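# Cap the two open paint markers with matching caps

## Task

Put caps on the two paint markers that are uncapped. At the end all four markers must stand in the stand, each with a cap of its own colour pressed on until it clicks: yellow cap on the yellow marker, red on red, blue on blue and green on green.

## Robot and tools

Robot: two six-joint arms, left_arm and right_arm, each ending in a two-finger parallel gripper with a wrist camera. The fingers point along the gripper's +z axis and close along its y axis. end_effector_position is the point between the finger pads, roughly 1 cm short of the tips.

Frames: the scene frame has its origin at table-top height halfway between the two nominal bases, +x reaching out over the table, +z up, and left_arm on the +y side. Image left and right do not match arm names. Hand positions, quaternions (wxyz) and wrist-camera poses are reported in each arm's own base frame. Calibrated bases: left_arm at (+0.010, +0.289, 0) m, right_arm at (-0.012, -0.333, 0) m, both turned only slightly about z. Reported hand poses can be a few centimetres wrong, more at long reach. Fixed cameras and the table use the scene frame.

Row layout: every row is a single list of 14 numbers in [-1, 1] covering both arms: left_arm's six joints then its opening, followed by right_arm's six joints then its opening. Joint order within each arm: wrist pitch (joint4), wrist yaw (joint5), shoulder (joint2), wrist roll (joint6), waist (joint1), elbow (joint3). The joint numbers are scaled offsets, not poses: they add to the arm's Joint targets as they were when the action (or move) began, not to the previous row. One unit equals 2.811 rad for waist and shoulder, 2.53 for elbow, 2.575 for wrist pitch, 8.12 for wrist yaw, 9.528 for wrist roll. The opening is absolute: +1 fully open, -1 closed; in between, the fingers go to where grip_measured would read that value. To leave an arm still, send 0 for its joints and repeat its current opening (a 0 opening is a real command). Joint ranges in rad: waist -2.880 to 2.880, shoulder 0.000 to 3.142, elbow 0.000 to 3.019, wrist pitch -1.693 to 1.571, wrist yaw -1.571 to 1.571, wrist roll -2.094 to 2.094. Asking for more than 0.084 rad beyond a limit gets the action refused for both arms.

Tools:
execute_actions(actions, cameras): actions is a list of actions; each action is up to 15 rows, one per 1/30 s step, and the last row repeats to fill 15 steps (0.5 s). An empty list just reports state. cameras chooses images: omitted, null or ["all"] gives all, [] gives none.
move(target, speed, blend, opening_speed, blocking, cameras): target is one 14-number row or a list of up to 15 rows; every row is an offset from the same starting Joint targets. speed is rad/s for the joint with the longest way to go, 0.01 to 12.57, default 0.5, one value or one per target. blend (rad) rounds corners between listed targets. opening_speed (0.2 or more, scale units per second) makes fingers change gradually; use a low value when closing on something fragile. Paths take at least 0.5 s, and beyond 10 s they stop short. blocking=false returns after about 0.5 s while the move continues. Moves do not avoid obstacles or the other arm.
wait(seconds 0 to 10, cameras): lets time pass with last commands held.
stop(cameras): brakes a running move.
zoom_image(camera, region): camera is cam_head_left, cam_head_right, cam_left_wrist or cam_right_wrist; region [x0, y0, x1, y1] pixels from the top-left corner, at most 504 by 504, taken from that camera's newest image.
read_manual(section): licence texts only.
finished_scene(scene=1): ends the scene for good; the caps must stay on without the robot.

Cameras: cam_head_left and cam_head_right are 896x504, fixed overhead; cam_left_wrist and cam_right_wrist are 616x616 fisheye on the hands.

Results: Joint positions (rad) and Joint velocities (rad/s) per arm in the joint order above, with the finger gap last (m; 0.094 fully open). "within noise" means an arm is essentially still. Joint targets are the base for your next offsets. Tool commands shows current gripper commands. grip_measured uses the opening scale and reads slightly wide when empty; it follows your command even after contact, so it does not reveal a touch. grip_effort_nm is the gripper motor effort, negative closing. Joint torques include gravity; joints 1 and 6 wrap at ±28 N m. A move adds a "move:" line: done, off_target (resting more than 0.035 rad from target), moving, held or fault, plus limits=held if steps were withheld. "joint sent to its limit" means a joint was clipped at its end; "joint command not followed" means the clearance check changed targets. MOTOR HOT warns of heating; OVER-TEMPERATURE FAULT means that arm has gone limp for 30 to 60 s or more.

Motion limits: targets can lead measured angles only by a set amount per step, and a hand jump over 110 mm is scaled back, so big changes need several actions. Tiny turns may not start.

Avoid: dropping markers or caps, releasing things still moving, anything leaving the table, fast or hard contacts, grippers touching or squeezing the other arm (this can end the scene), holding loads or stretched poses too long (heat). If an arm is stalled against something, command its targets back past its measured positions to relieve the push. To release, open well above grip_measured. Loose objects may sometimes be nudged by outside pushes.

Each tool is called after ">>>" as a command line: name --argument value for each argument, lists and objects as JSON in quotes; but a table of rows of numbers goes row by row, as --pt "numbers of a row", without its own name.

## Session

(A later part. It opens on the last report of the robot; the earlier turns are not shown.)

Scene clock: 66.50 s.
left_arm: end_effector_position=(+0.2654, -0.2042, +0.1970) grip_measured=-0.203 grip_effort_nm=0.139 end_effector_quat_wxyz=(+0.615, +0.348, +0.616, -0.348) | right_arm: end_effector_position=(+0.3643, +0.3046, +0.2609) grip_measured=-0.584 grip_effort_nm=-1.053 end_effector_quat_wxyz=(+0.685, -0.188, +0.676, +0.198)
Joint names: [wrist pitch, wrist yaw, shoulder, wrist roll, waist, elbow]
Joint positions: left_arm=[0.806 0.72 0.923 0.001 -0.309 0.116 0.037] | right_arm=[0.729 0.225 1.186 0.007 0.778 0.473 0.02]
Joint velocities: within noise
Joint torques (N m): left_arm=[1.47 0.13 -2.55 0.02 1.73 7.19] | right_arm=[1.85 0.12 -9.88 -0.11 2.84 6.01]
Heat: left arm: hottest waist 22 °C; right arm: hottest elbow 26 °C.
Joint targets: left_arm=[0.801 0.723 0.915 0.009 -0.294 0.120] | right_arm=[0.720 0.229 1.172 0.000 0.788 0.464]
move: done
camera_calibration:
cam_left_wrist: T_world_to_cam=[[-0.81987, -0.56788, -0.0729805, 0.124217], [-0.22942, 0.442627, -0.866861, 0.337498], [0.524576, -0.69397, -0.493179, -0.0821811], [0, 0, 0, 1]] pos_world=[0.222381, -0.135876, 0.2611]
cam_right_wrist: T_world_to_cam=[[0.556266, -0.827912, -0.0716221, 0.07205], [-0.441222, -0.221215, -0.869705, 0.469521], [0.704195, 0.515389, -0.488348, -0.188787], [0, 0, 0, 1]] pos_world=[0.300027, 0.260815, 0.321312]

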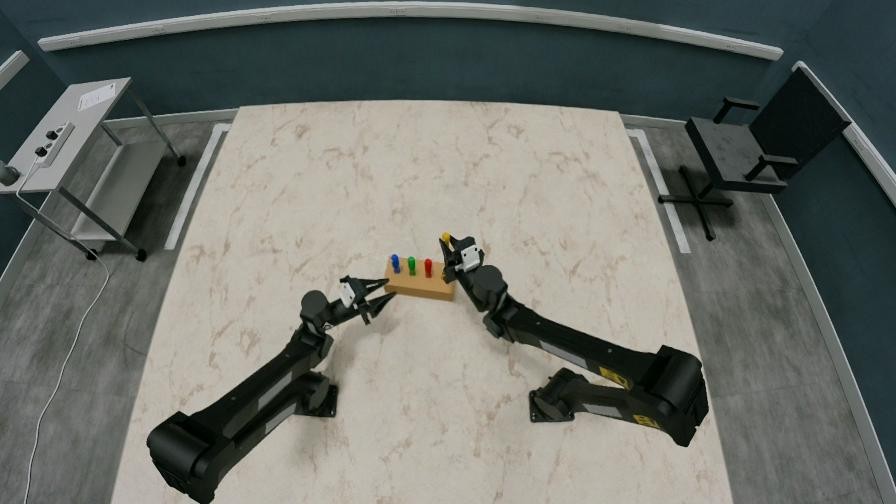

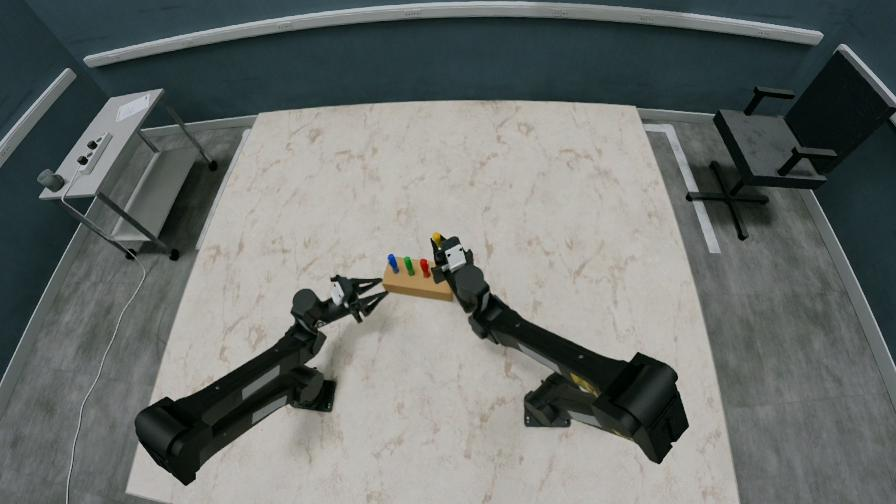

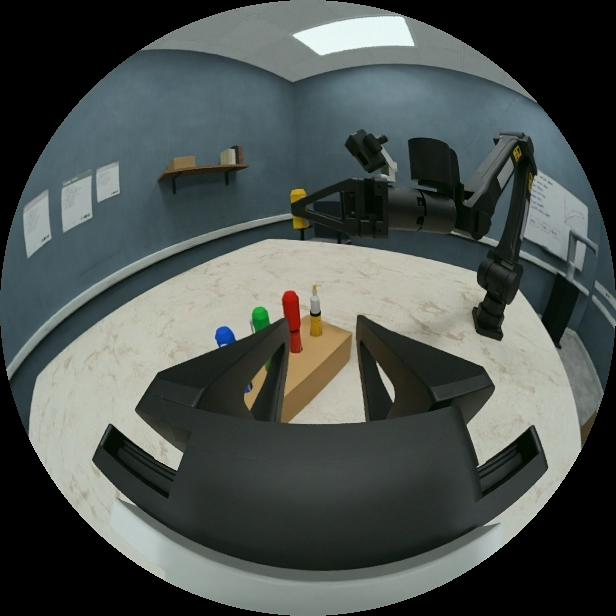

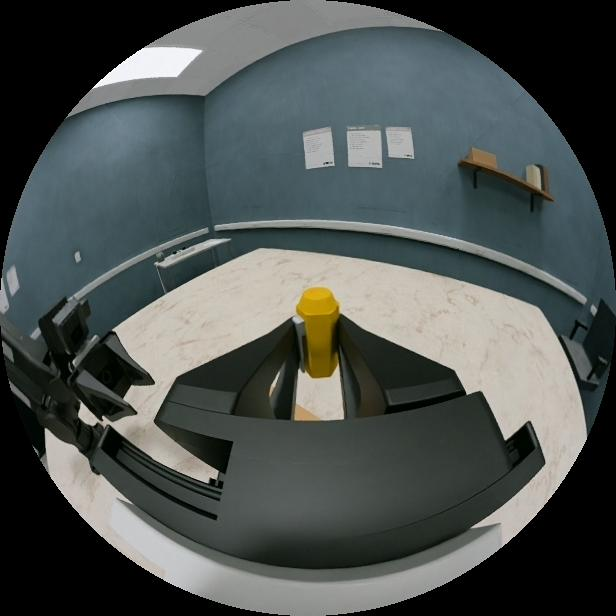

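>>> move --target '[0, 0, 0, 0, 0, 0, -0.2, 0.1002, 0.0009, 0.0591, 0, 0.00245, -0.0341, -0.75]' --speed 0.3

>>> zoom_image --camera "cam_left_wrist" --region '[280, 210, 350, 340]'

>>> zoom_image --camera "cam_right_wrist" --region '[270, 270, 370, 430]'

Scene clock: 70.40 s.
left_arm: end_effector_position=(+0.2654, -0.2042, +0.1970) grip_measured=-0.203 grip_effort_nm=0.139 end_effector_quat_wxyz=(+0.615, +0.348, +0.616, -0.348) | right_arm: end_effector_position=(+0.3550, +0.2979, +0.2143) grip_measured=-0.584 grip_effort_nm=-1.057 end_effector_quat_wxyz=(+0.689, -0.185, +0.672, +0.200)
Joint names: [wrist pitch, wrist yaw, shoulder, wrist roll, waist, elbow]
Joint positions: left_arm=[0.805 0.72 0.923 0.001 -0.309 0.116 0.037] | right_arm=[0.963 0.233 1.318 0.007 0.785 0.385 0.02]
Joint velocities: within noise
Joint torques (N m): left_arm=[1.48 0.12 -2.55 0.02 1.73 7.2] | right_arm=[2.69 0.1 -7.24 -0.11 2.9 4.94]
Heat: left arm: hottest waist 22 °C; right arm: hottest elbow 26 °C.
Joint targets: left_arm=[0.801 0.723 0.915 0.009 -0.294 0.120] | right_arm=[0.978 0.236 1.338 0.000 0.795 0.378]
move: done
camera_calibration:
cam_left_wrist: T_world_to_cam=[[-0.819876, -0.567908, -0.0726881, 0.124139], [-0.229821, 0.442719, -0.866708, 0.33756], [0.524391, -0.693888, -0.493491, -0.0820477], [0, 0, 0, 1]] pos_world=[0.222382, -0.135876, 0.261099]
cam_right_wrist: T_world_to_cam=[[0.556286, -0.827659, -0.0743333, 0.0688556], [-0.433185, -0.212487, -0.875899, 0.41928], [0.709151, 0.519451, -0.476734, -0.207033], [0, 0, 0, 1]] pos_world=[0.29014, 0.253624, 0.273665]

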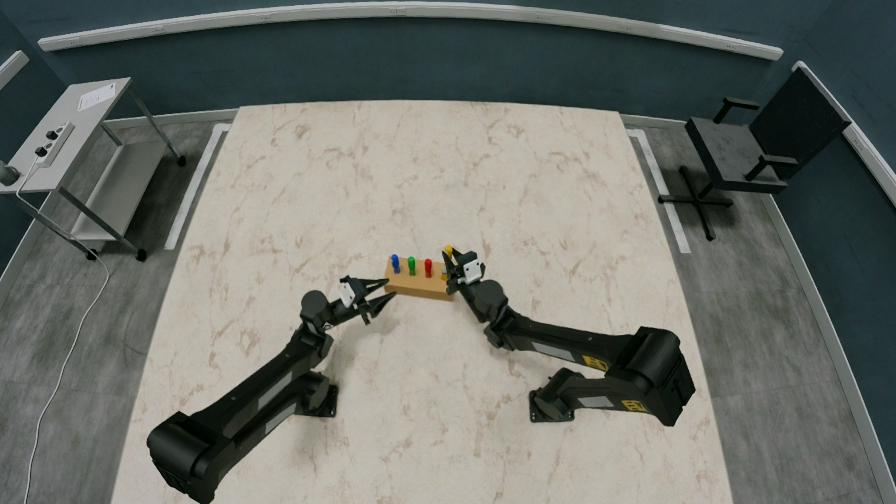

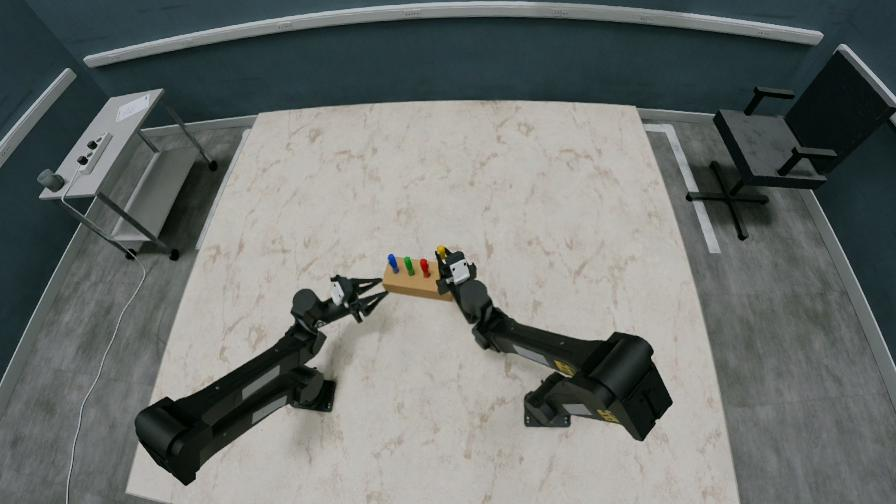

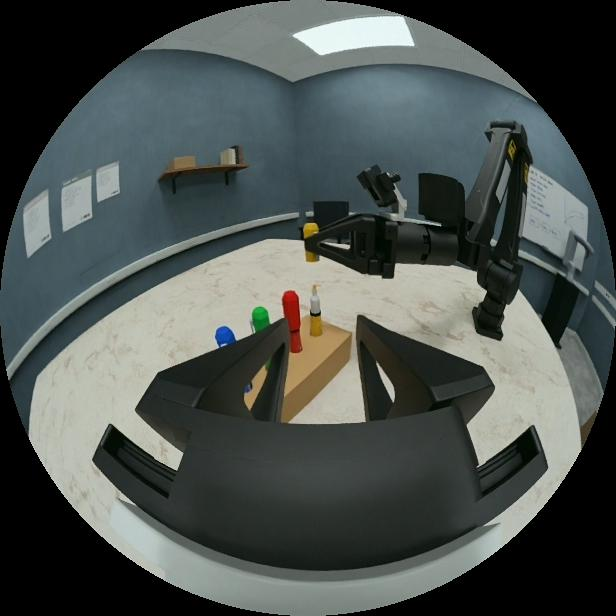

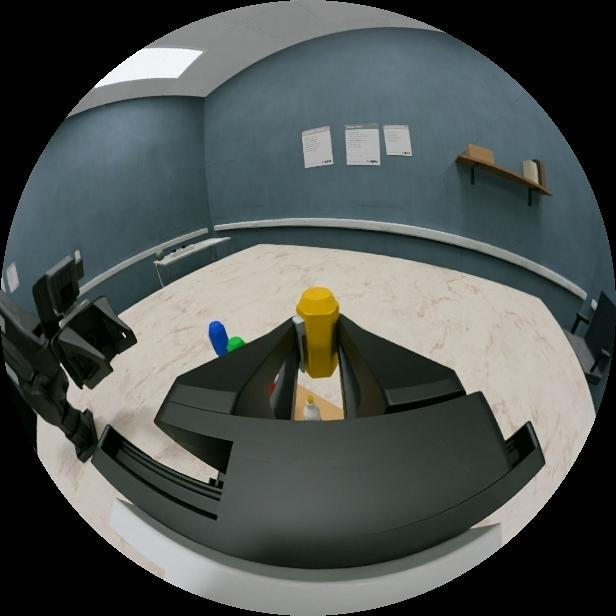

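Scaled by 3.877 from the camera's 616x616 image, which has a finer 880x880 frame.

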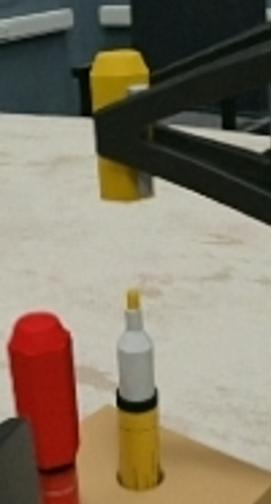

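Scaled by 3.150 from the camera's 616x616 image, which has a finer 880x880 frame.

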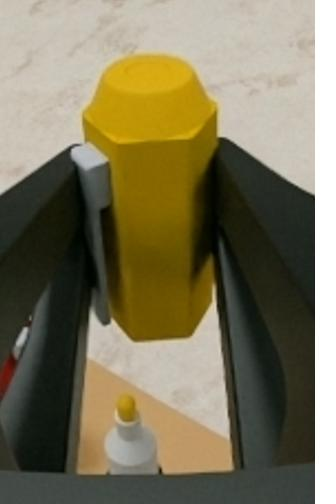

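>>> zoom_image --camera "cam_left_wrist" --region '[292, 216, 332, 276]'

>>> zoom_image --camera "cam_left_wrist" --region '[292, 280, 332, 340]'

>>> zoom_image --camera "cam_right_wrist" --region '[290, 360, 350, 425]'

>>> zoom_image --camera "cam_right_wrist" --region '[290, 280, 350, 345]'

Scaled by 8.400 from the camera's 616x616 image, which has a finer 880x880 frame.

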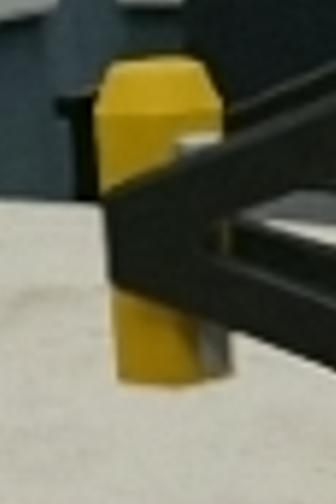

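Scaled by 8.400 from the camera's 616x616 image, which has a finer 880x880 frame.

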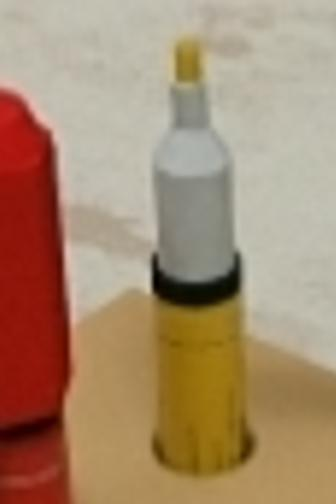

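Scaled by 7.754 from the camera's 616x616 image, which has a finer 880x880 frame.

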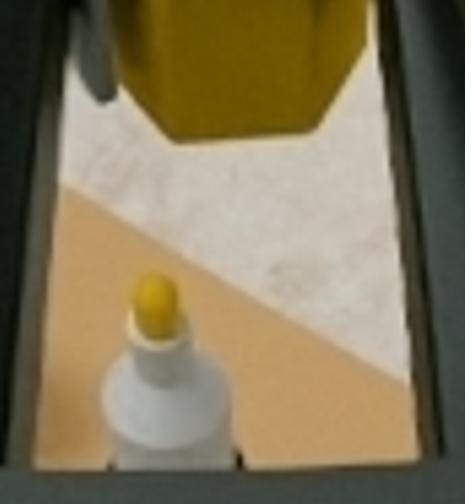

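Scaled by 7.754 from the camera's 616x616 image, which has a finer 880x880 frame.

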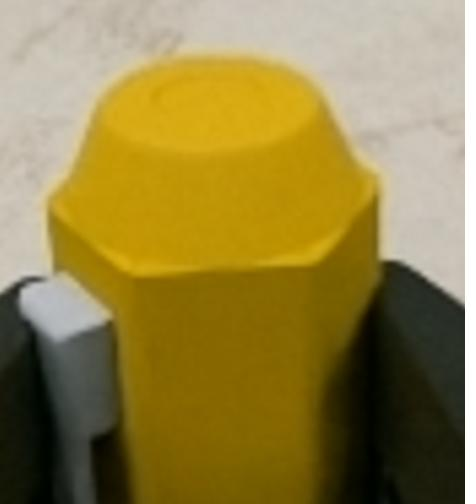

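>>> zoom_image --camera "cam_left_wrist" --region '[275, 75, 315, 145]'

>>> zoom_image --camera "cam_left_wrist" --region '[280, 150, 320, 225]'

Scaled by 7.200 from the camera's 616x616 image, which has a finer 880x880 frame.

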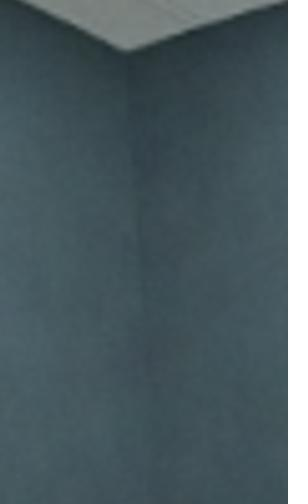

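Scaled by 6.720 from the camera's 616x616 image, which has a finer 880x880 frame.

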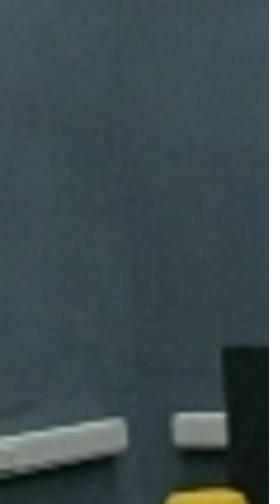

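>>> zoom_image --camera "cam_right_wrist" --region '[190, 85, 225, 155]'

>>> zoom_image --camera "cam_right_wrist" --region '[190, 155, 225, 235]'

Scaled by 7.200 from the camera's 616x616 image, which has a finer 880x880 frame.

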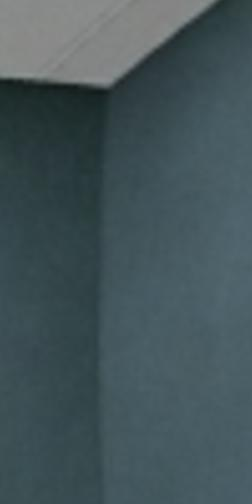

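Scaled by 6.300 from the camera's 616x616 image, which has a finer 880x880 frame.

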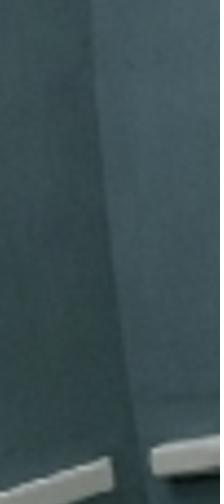

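>>> move --target '[0, 0, 0, 0, 0, 0, -0.2, 0.04357, 0.003116, 0.02931, 0, 0.009356, -0.005494, -0.75]' --speed 0.15 --cameras '["cam_left_wrist", "cam_right_wrist"]'

>>> zoom_image --camera "cam_left_wrist" --region '[292, 225, 332, 285]'

>>> zoom_image --camera "cam_left_wrist" --region '[292, 280, 332, 340]'

>>> zoom_image --camera "cam_right_wrist" --region '[290, 360, 350, 425]'

Scene clock: 73.37 s.
left_arm: end_effector_position=(+0.2654, -0.2042, +0.1970) grip_measured=-0.203 grip_effort_nm=0.144 end_effector_quat_wxyz=(+0.615, +0.348, +0.616, -0.348) | right_arm: end_effector_position=(+0.3499, +0.3042, +0.1996) grip_measured=-0.584 grip_effort_nm=-1.057 end_effector_quat_wxyz=(+0.694, -0.182, +0.666, +0.204)
Joint names: [wrist pitch, wrist yaw, shoulder, wrist roll, waist, elbow]
Joint positions: left_arm=[0.805 0.72 0.923 0.001 -0.309 0.116 0.037] | right_arm=[1.075 0.258 1.399 0.007 0.811 0.371 0.02]
Joint velocities: within noise
Joint torques (N m): left_arm=[1.48 0.12 -2.55 0.02 1.73 7.2] | right_arm=[2.73 0.1 -7.65 -0.11 2.96 4.33]
Heat: left arm: hottest waist 22 °C; right arm: hottest elbow 26 °C.
Joint targets: left_arm=[0.801 0.723 0.915 0.009 -0.294 0.120] | right_arm=[1.090 0.261 1.421 0.000 0.821 0.364]
move: done
camera_calibration:
cam_left_wrist: T_world_to_cam=[[-0.819876, -0.567908, -0.0726881, 0.124139], [-0.229821, 0.442719, -0.866708, 0.33756], [0.524391, -0.693888, -0.493491, -0.0820477], [0, 0, 0, 1]] pos_world=[0.222382, -0.135876, 0.261099]
cam_right_wrist: T_world_to_cam=[[0.558201, -0.825945, -0.0789062, 0.075366], [-0.42253, -0.201131, -0.88375, 0.399999], [0.714059, 0.52665, -0.461258, -0.220724], [0, 0, 0, 1]] pos_world=[0.284552, 0.258945, 0.257636]
Images, in order (width x height): cam_left_wrist 616x616, cam_right_wrist 616x616.

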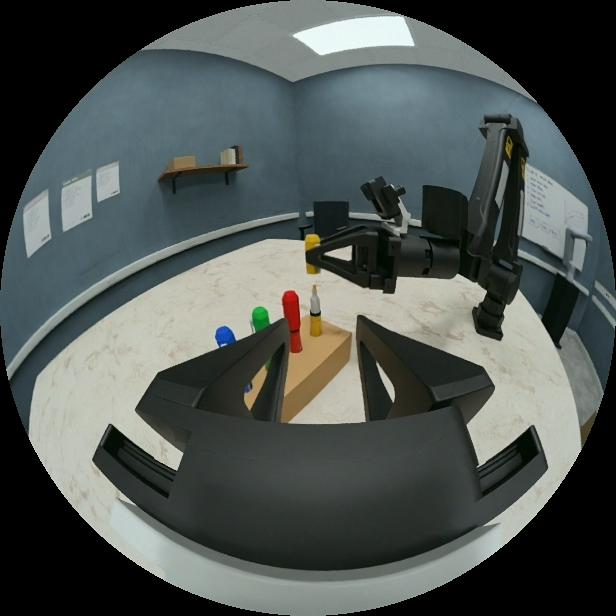

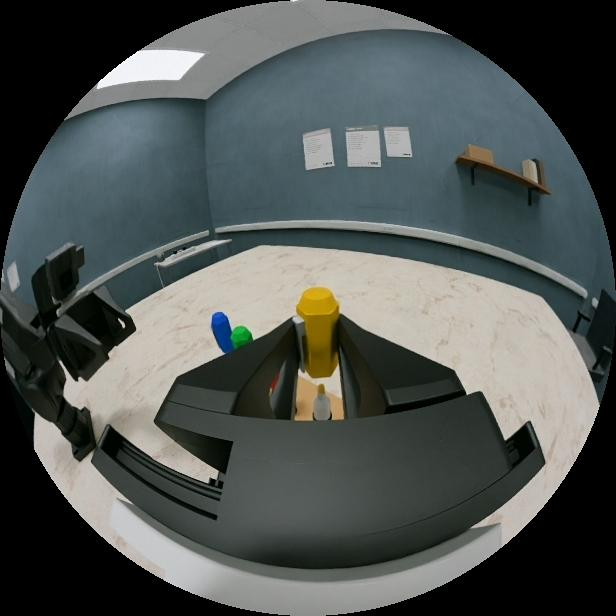

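Scaled by 8.400 from the camera's 616x616 image, which has a finer 880x880 frame.

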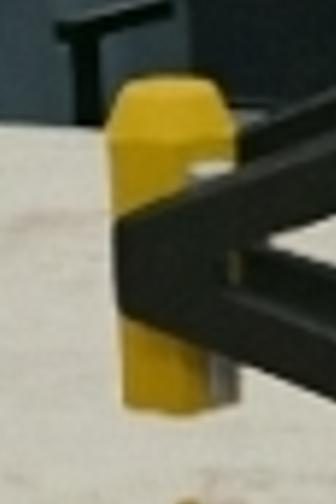

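Scaled by 8.400 from the camera's 616x616 image, which has a finer 880x880 frame.

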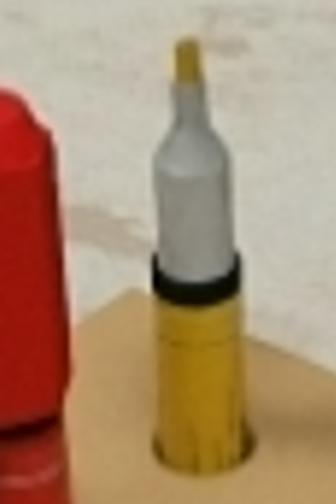

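Scaled by 7.754 from the camera's 616x616 image, which has a finer 880x880 frame.

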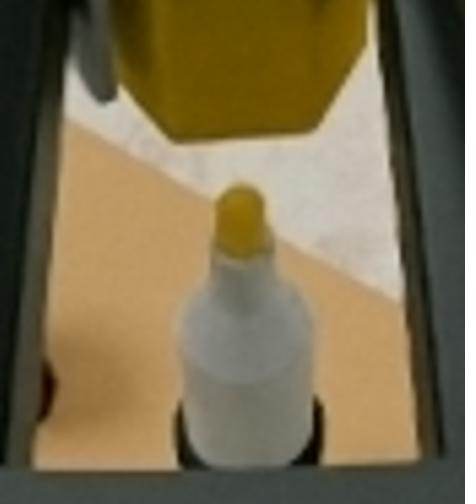

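>>> move --target '[0, 0, 0, 0, 0, 0, -0.2, 0.04823, 0.0004, 0.03913, 0, 0.00130, -0.00597, -0.75]' --speed 0.12 --cameras '["cam_left_wrist", "cam_right_wrist"]'

>>> zoom_image --camera "cam_left_wrist" --region '[292, 245, 332, 325]'

>>> zoom_image --camera "cam_right_wrist" --region '[290, 355, 350, 425]'

Scene clock: 75.67 s.
left_arm: end_effector_position=(+0.2654, -0.2042, +0.1970) grip_measured=-0.203 grip_effort_nm=0.144 end_effector_quat_wxyz=(+0.615, +0.348, +0.616, -0.348) | right_arm: end_effector_position=(+0.3491, +0.3047, +0.1751) grip_measured=-0.584 grip_effort_nm=-1.062 end_effector_quat_wxyz=(+0.694, -0.182, +0.666, +0.204)
Joint names: [wrist pitch, wrist yaw, shoulder, wrist roll, waist, elbow]
Joint positions: left_arm=[0.805 0.72 0.923 0.001 -0.309 0.116 0.037] | right_arm=[1.199 0.261 1.508 0.007 0.815 0.356 0.02]
Joint velocities: within noise
Joint torques (N m): left_arm=[1.48 0.12 -2.55 0.02 1.73 7.2] | right_arm=[2.7 0.1 -8.23 -0.11 3.08 3.55]
Heat: left arm: hottest waist 22 °C; right arm: hottest elbow 26 °C.
Joint targets: left_arm=[0.801 0.723 0.915 0.009 -0.294 0.120] | right_arm=[1.214 0.265 1.531 0.000 0.824 0.349]
move: done
camera_calibration:
cam_left_wrist: T_world_to_cam=[[-0.819876, -0.567908, -0.0726881, 0.124139], [-0.229821, 0.442719, -0.866708, 0.33756], [0.524391, -0.693888, -0.493491, -0.0820477], [0, 0, 0, 1]] pos_world=[0.222382, -0.135876, 0.261099]
cam_right_wrist: T_world_to_cam=[[0.558142, -0.825973, -0.0790284, 0.074483], [-0.422608, -0.201017, -0.883739, 0.378078], [0.714059, 0.52665, -0.461259, -0.231697], [0, 0, 0, 1]] pos_world=[0.283652, 0.259545, 0.233136]
Images, in order (width x height): cam_left_wrist 616x616, cam_right_wrist 616x616.

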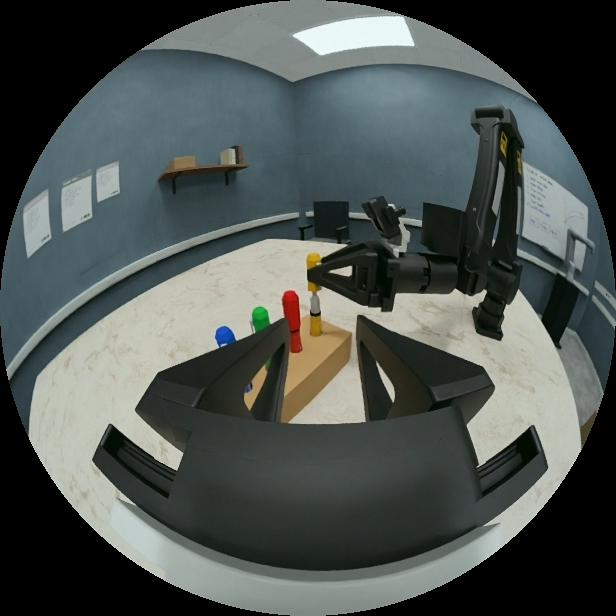

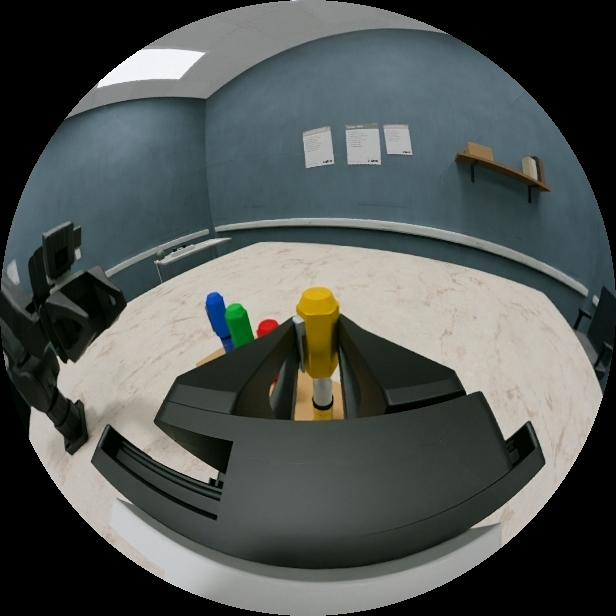

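Scaled by 6.300 from the camera's 616x616 image, which has a finer 880x880 frame.

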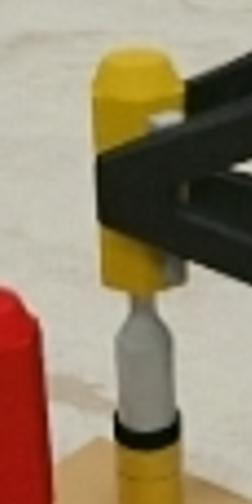

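Scaled by 7.200 from the camera's 616x616 image, which has a finer 880x880 frame.

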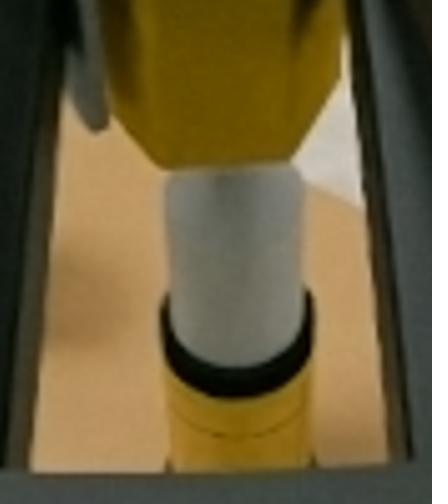

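>>> move --target '[0, 0, 0, 0, 0, 0, -0.2, 0.03903, 0, 0.0339, 0, 0, -0.0025, -0.75]' --speed 0.12 --cameras '["cam_left_wrist", "cam_right_wrist"]'

>>> zoom_image --camera "cam_left_wrist" --region '[292, 255, 332, 335]'

>>> zoom_image --camera "cam_right_wrist" --region '[290, 355, 350, 425]'

Scene clock: 77.73 s.
left_arm: end_effector_position=(+0.2654, -0.2042, +0.1970) grip_measured=-0.203 grip_effort_nm=0.139 end_effector_quat_wxyz=(+0.615, +0.348, +0.616, -0.348) | right_arm: end_effector_position=(+0.3488, +0.3047, +0.1550) grip_measured=-0.584 grip_effort_nm=-1.062 end_effector_quat_wxyz=(+0.693, -0.182, +0.667, +0.204)
Joint names: [wrist pitch, wrist yaw, shoulder, wrist roll, waist, elbow]
Joint positions: left_arm=[0.805 0.72 0.923 0.001 -0.309 0.116 0.037] | right_arm=[1.299 0.261 1.602 0.007 0.815 0.349 0.02]
Joint velocities: within noise
Joint torques (N m): left_arm=[1.48 0.12 -2.55 0.02 1.73 7.2] | right_arm=[2.77 0.09 -8.7 -0.11 2.96 2.91]
Heat: left arm: hottest waist 22 °C; right arm: hottest elbow 26 °C.
Joint targets: left_arm=[0.801 0.723 0.915 0.009 -0.294 0.120] | right_arm=[1.315 0.265 1.626 0.000 0.825 0.342]
move: done
camera_calibration:
cam_left_wrist: T_world_to_cam=[[-0.819876, -0.567908, -0.0726881, 0.124139], [-0.229821, 0.442719, -0.866708, 0.33756], [0.524391, -0.693888, -0.493491, -0.0820477], [0, 0, 0, 1]] pos_world=[0.222382, -0.135876, 0.261099]
cam_right_wrist: T_world_to_cam=[[0.558423, -0.825807, -0.0787833, 0.0728403], [-0.423227, -0.20193, -0.883235, 0.360619], [0.713473, 0.526561, -0.462266, -0.240377], [0, 0, 0, 1]] pos_world=[0.28345, 0.259545, 0.213131]
Images, in order (width x height): cam_left_wrist 616x616, cam_right_wrist 616x616.

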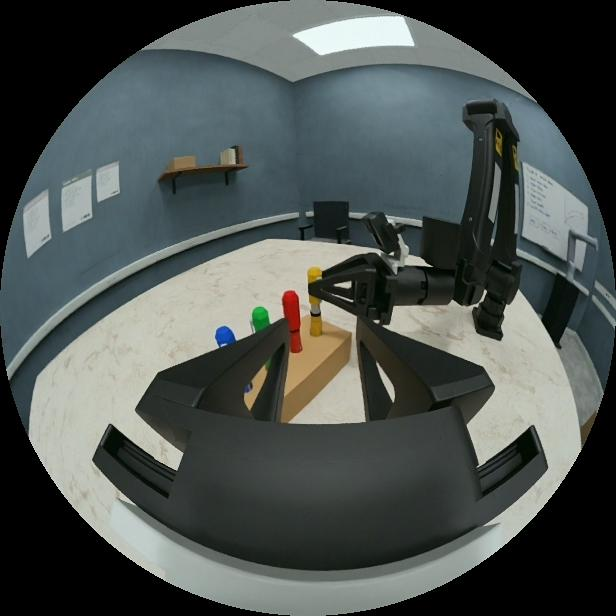

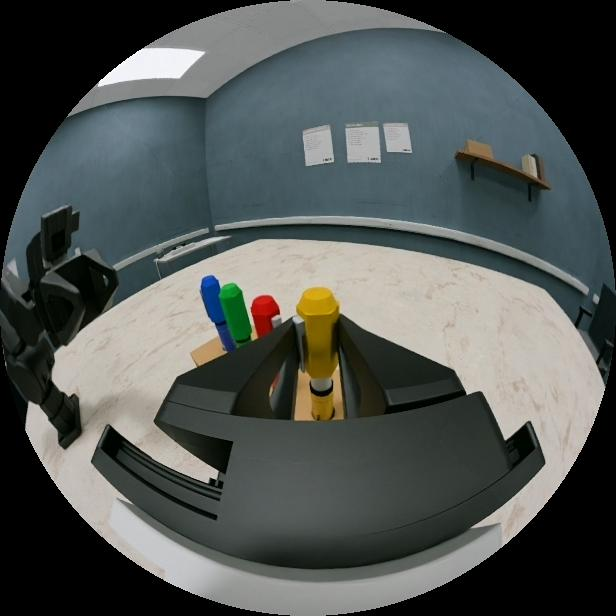

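Scaled by 6.300 from the camera's 616x616 image, which has a finer 880x880 frame.

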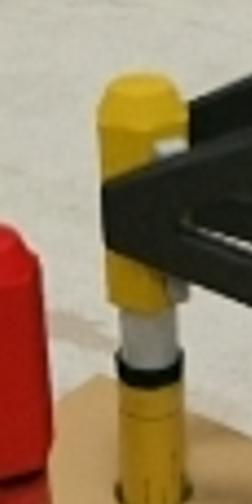

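Scaled by 7.200 from the camera's 616x616 image, which has a finer 880x880 frame.

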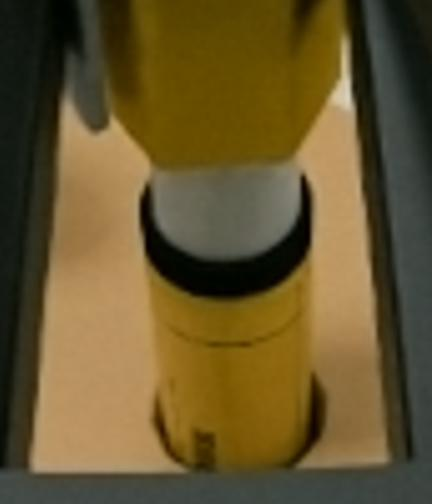

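>>> move --target '[0, 0, 0, 0, 0, 0, -0.2, 0.0088, 0, 0.0137, 0, 0, -0.0003, -0.75]' --speed 0.1 --cameras '[]'

Scene clock: 79.20 s.
left_arm: end_effector_position=(+0.2654, -0.2042, +0.1970) grip_measured=-0.203 grip_effort_nm=0.139 end_effector_quat_wxyz=(+0.615, +0.348, +0.616, -0.348) | right_arm: end_effector_position=(+0.3491, +0.3050, +0.1464) grip_measured=-0.584 grip_effort_nm=-1.057 end_effector_quat_wxyz=(+0.691, -0.184, +0.669, +0.203)
Joint names: [wrist pitch, wrist yaw, shoulder, wrist roll, waist, elbow]
Joint positions: left_arm=[0.805 0.72 0.923 0.001 -0.309 0.116 0.037] | right_arm=[1.326 0.262 1.636 0.007 0.815 0.349 0.02]
Joint velocities: within noise
Joint torques (N m): left_arm=[1.48 0.12 -2.55 0.02 1.67 7.2] | right_arm=[2.65 0.09 -8.64 -0.11 2.9 2.61]
Heat: left arm: hottest waist 22 °C; right arm: hottest elbow 26 °C.
Joint targets: left_arm=[0.801 0.723 0.915 0.009 -0.294 0.120] | right_arm=[1.337 0.265 1.664 0.000 0.825 0.341]
move: done
No camera images: "cameras" was empty.

>>> wait --seconds 0 --cameras '["cam_left_wrist", "cam_right_wrist"]'

>>> zoom_image --camera "cam_left_wrist" --region '[292, 255, 332, 335]'

>>> zoom_image --camera "cam_right_wrist" --region '[290, 355, 350, 425]'

Scene clock: 79.27 s.
left_arm: end_effector_position=(+0.2654, -0.2042, +0.1970) grip_measured=-0.203 grip_effort_nm=0.144 end_effector_quat_wxyz=(+0.615, +0.348, +0.616, -0.348) | right_arm: end_effector_position=(+0.3491, +0.3050, +0.1462) grip_measured=-0.584 grip_effort_nm=-1.062 end_effector_quat_wxyz=(+0.691, -0.184, +0.669, +0.203)
Joint names: [wrist pitch, wrist yaw, shoulder, wrist roll, waist, elbow]
Joint positions: left_arm=[0.805 0.72 0.923 0.001 -0.309 0.116 0.037] | right_arm=[1.326 0.262 1.637 0.007 0.815 0.349 0.02]
Joint velocities: within noise
Joint torques (N m): left_arm=[1.48 0.12 -2.55 0.02 1.73 7.2] | right_arm=[2.59 0.09 -8.64 -0.11 2.9 2.63]
Heat: left arm: hottest waist 22 °C; right arm: hottest elbow 26 °C.
Joint targets: left_arm=[0.801 0.723 0.915 0.009 -0.294 0.120] | right_arm=[1.337 0.265 1.665 0.000 0.825 0.341]
Tool commands: left_gripper/opening=-0.2 right_gripper/opening=-0.75
camera_calibration:
cam_left_wrist: T_world_to_cam=[[-0.819876, -0.567908, -0.0726881, 0.124139], [-0.229821, 0.442719, -0.866708, 0.33756], [0.524391, -0.693888, -0.493491, -0.0820477], [0, 0, 0, 1]] pos_world=[0.222382, -0.135876, 0.261099]
cam_right_wrist: T_world_to_cam=[[0.557645, -0.826488, -0.0771273, 0.0724148], [-0.42823, -0.206843, -0.879679, 0.355777], [0.711091, 0.523577, -0.469272, -0.241983], [0, 0, 0, 1]] pos_world=[0.284045, 0.260137, 0.204999]
Images, in order (width x height): cam_left_wrist 616x616, cam_right_wrist 616x616.

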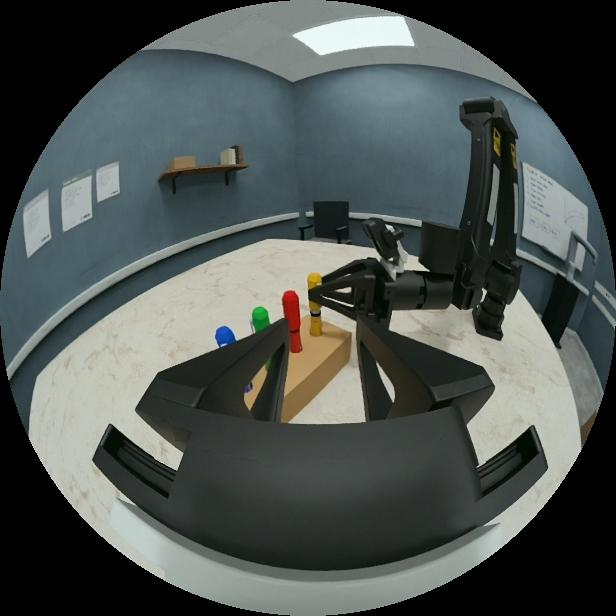

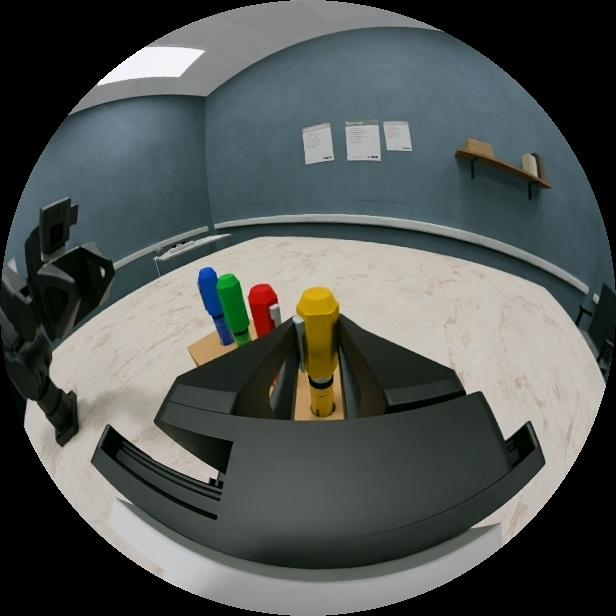

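Scaled by 6.300 from the camera's 616x616 image, which has a finer 880x880 frame.

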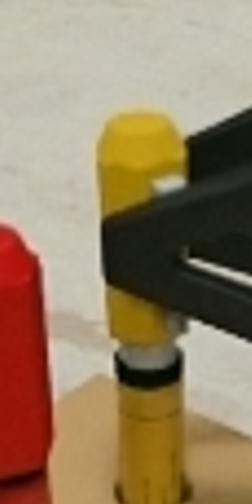

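Scaled by 7.200 from the camera's 616x616 image, which has a finer 880x880 frame.

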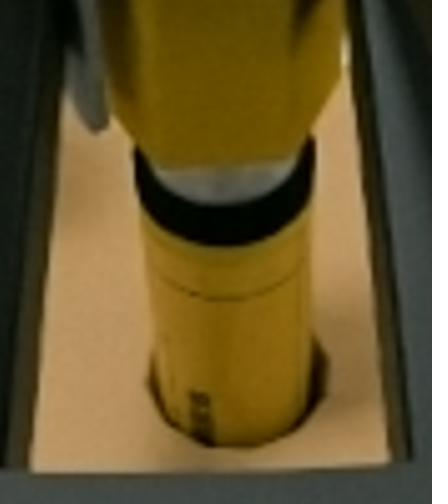

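>>> move --target '[0, 0, 0, 0, 0, 0, -0.2, 0.0047, 0, 0.0107, 0, 0, -0.0003, -0.75]' --speed 0.1 --cameras '["cam_left_wrist", "cam_right_wrist"]'

>>> zoom_image --camera "cam_left_wrist" --region '[292, 255, 332, 335]'

>>> zoom_image --camera "cam_right_wrist" --region '[290, 355, 350, 425]'

Scene clock: 80.23 s.
left_arm: end_effector_position=(+0.2654, -0.2042, +0.1970) grip_measured=-0.203 grip_effort_nm=0.139 end_effector_quat_wxyz=(+0.615, +0.348, +0.616, -0.348) | right_arm: end_effector_position=(+0.3491, +0.3050, +0.1447) grip_measured=-0.584 grip_effort_nm=-1.057 end_effector_quat_wxyz=(+0.694, -0.182, +0.666, +0.204)
Joint names: [wrist pitch, wrist yaw, shoulder, wrist roll, waist, elbow]
Joint positions: left_arm=[0.805 0.72 0.923 0.001 -0.309 0.116 0.037] | right_arm=[1.353 0.262 1.655 0.007 0.815 0.349 0.02]
Joint velocities: within noise
Joint torques (N m): left_arm=[1.48 0.12 -2.55 0.02 1.67 7.2] | right_arm=[2.03 0.08 -7.77 -0.11 2.96 2.44]
Heat: left arm: hottest waist 22 °C; right arm: hottest elbow 26 °C.
Joint targets: left_arm=[0.801 0.723 0.915 0.009 -0.294 0.120] | right_arm=[1.349 0.265 1.695 0.000 0.825 0.341]
move: off_target (right_arm); right_arm: the shoulder is farthest, 0.040 rad from its target
camera_calibration:
cam_left_wrist: T_world_to_cam=[[-0.819876, -0.567908, -0.0726881, 0.124139], [-0.229821, 0.442719, -0.866708, 0.33756], [0.524391, -0.693888, -0.493491, -0.0820477], [0, 0, 0, 1]] pos_world=[0.222382, -0.135876, 0.261099]
cam_right_wrist: T_world_to_cam=[[0.558133, -0.825978, -0.0790429, 0.0721968], [-0.422945, -0.201244, -0.883526, 0.351404], [0.713866, 0.526556, -0.461664, -0.245736], [0, 0, 0, 1]] pos_world=[0.283752, 0.259744, 0.202734]
Images, in order (width x height): cam_left_wrist 616x616, cam_right_wrist 616x616.

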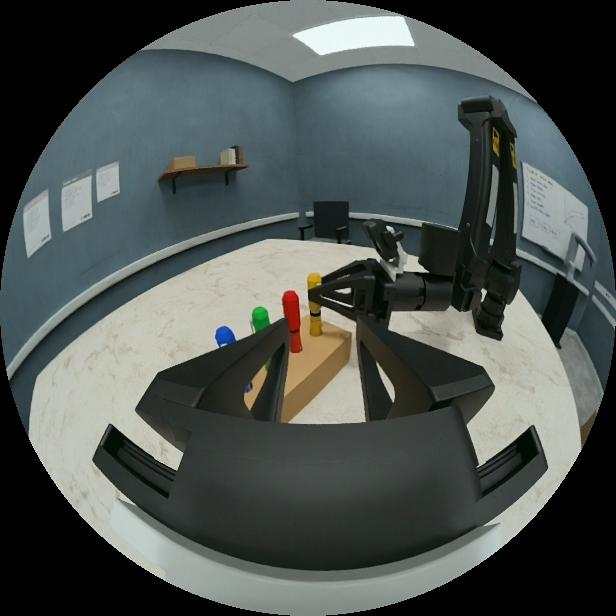

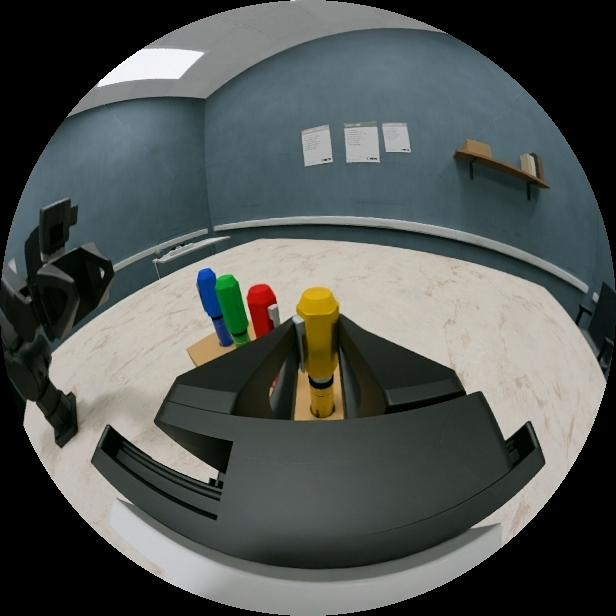

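Scaled by 6.300 from the camera's 616x616 image, which has a finer 880x880 frame.

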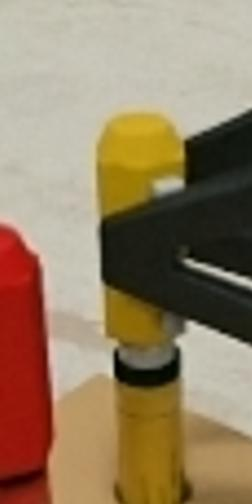

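Scaled by 7.200 from the camera's 616x616 image, which has a finer 880x880 frame.

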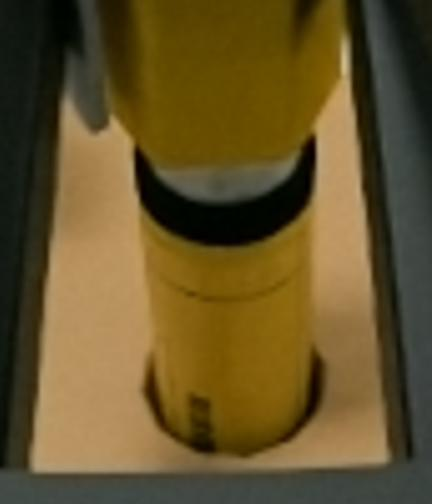

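>>> move --target '[0, 0, 0, 0, 0, 0, -0.2, -0.0117, 0, 0.0028, 0, 0, 0, -0.75]' --speed 0.1 --cameras '["cam_left_wrist", "cam_right_wrist"]'

>>> zoom_image --camera "cam_left_wrist" --region '[292, 255, 332, 335]'

>>> zoom_image --camera "cam_right_wrist" --region '[290, 355, 350, 425]'

Scene clock: 81.00 s.
left_arm: end_effector_position=(+0.2654, -0.2042, +0.1970) grip_measured=-0.203 grip_effort_nm=0.139 end_effector_quat_wxyz=(+0.615, +0.348, +0.616, -0.348) | right_arm: end_effector_position=(+0.3492, +0.3050, +0.1439) grip_measured=-0.584 grip_effort_nm=-1.062 end_effector_quat_wxyz=(+0.693, -0.183, +0.667, +0.204)
Joint names: [wrist pitch, wrist yaw, shoulder, wrist roll, waist, elbow]
Joint positions: left_arm=[0.805 0.72 0.923 0.001 -0.309 0.116 0.037] | right_arm=[1.352 0.262 1.657 0.007 0.815 0.349 0.02]
Joint velocities: within noise
Joint torques (N m): left_arm=[1.48 0.12 -2.49 0.02 1.73 7.2] | right_arm=[1.06 0.07 -7.06 -0.11 2.9 2.43]
Heat: left arm: hottest elbow 23 °C; right arm: hottest elbow 26 °C.
Joint targets: left_arm=[0.801 0.723 0.915 0.009 -0.294 0.120] | right_arm=[1.319 0.265 1.702 0.000 0.825 0.341]
move: off_target (right_arm); right_arm: the shoulder is farthest, 0.046 rad from its target
camera_calibration:
cam_left_wrist: T_world_to_cam=[[-0.819876, -0.567908, -0.0726881, 0.124139], [-0.229821, 0.442719, -0.866708, 0.33756], [0.524391, -0.693888, -0.493491, -0.0820477], [0, 0, 0, 1]] pos_world=[0.222382, -0.135876, 0.261099]
cam_right_wrist: T_world_to_cam=[[0.558052, -0.826112, -0.0782087, 0.0720637], [-0.423903, -0.202786, -0.882714, 0.351437], [0.713361, 0.525753, -0.463356, -0.245444], [0, 0, 0, 1]] pos_world=[0.28385, 0.259842, 0.202126]
Images, in order (width x height): cam_left_wrist 616x616, cam_right_wrist 616x616.

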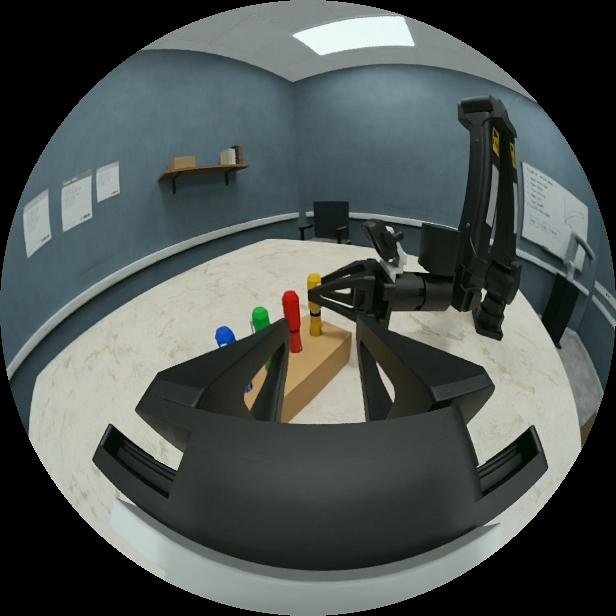

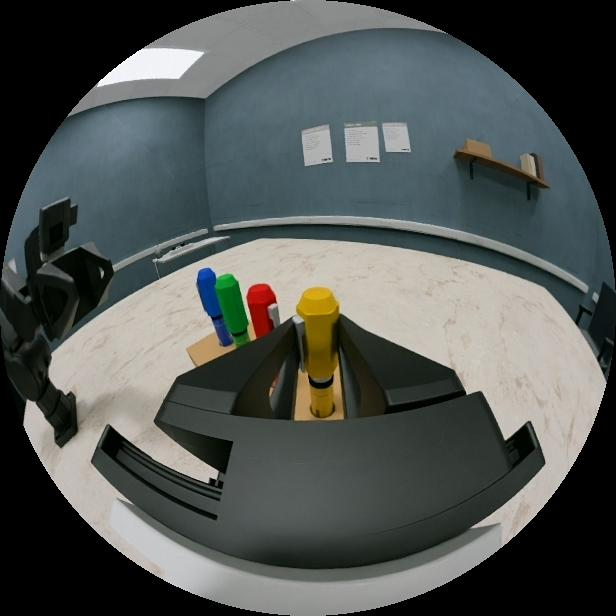

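Scaled by 6.300 from the camera's 616x616 image, which has a finer 880x880 frame.

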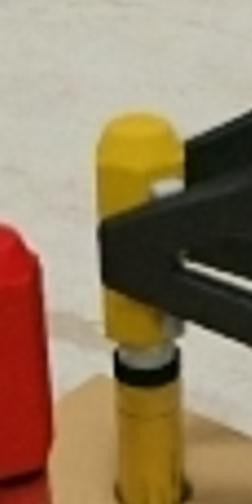

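Scaled by 7.200 from the camera's 616x616 image, which has a finer 880x880 frame.

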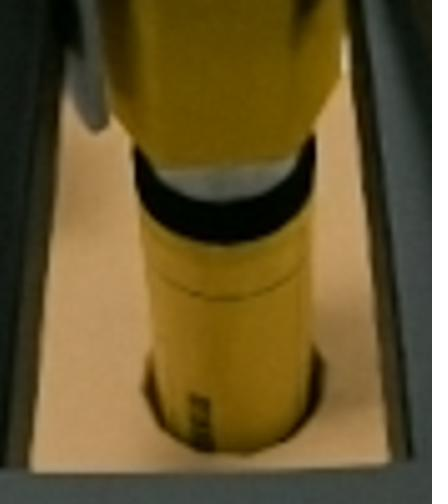

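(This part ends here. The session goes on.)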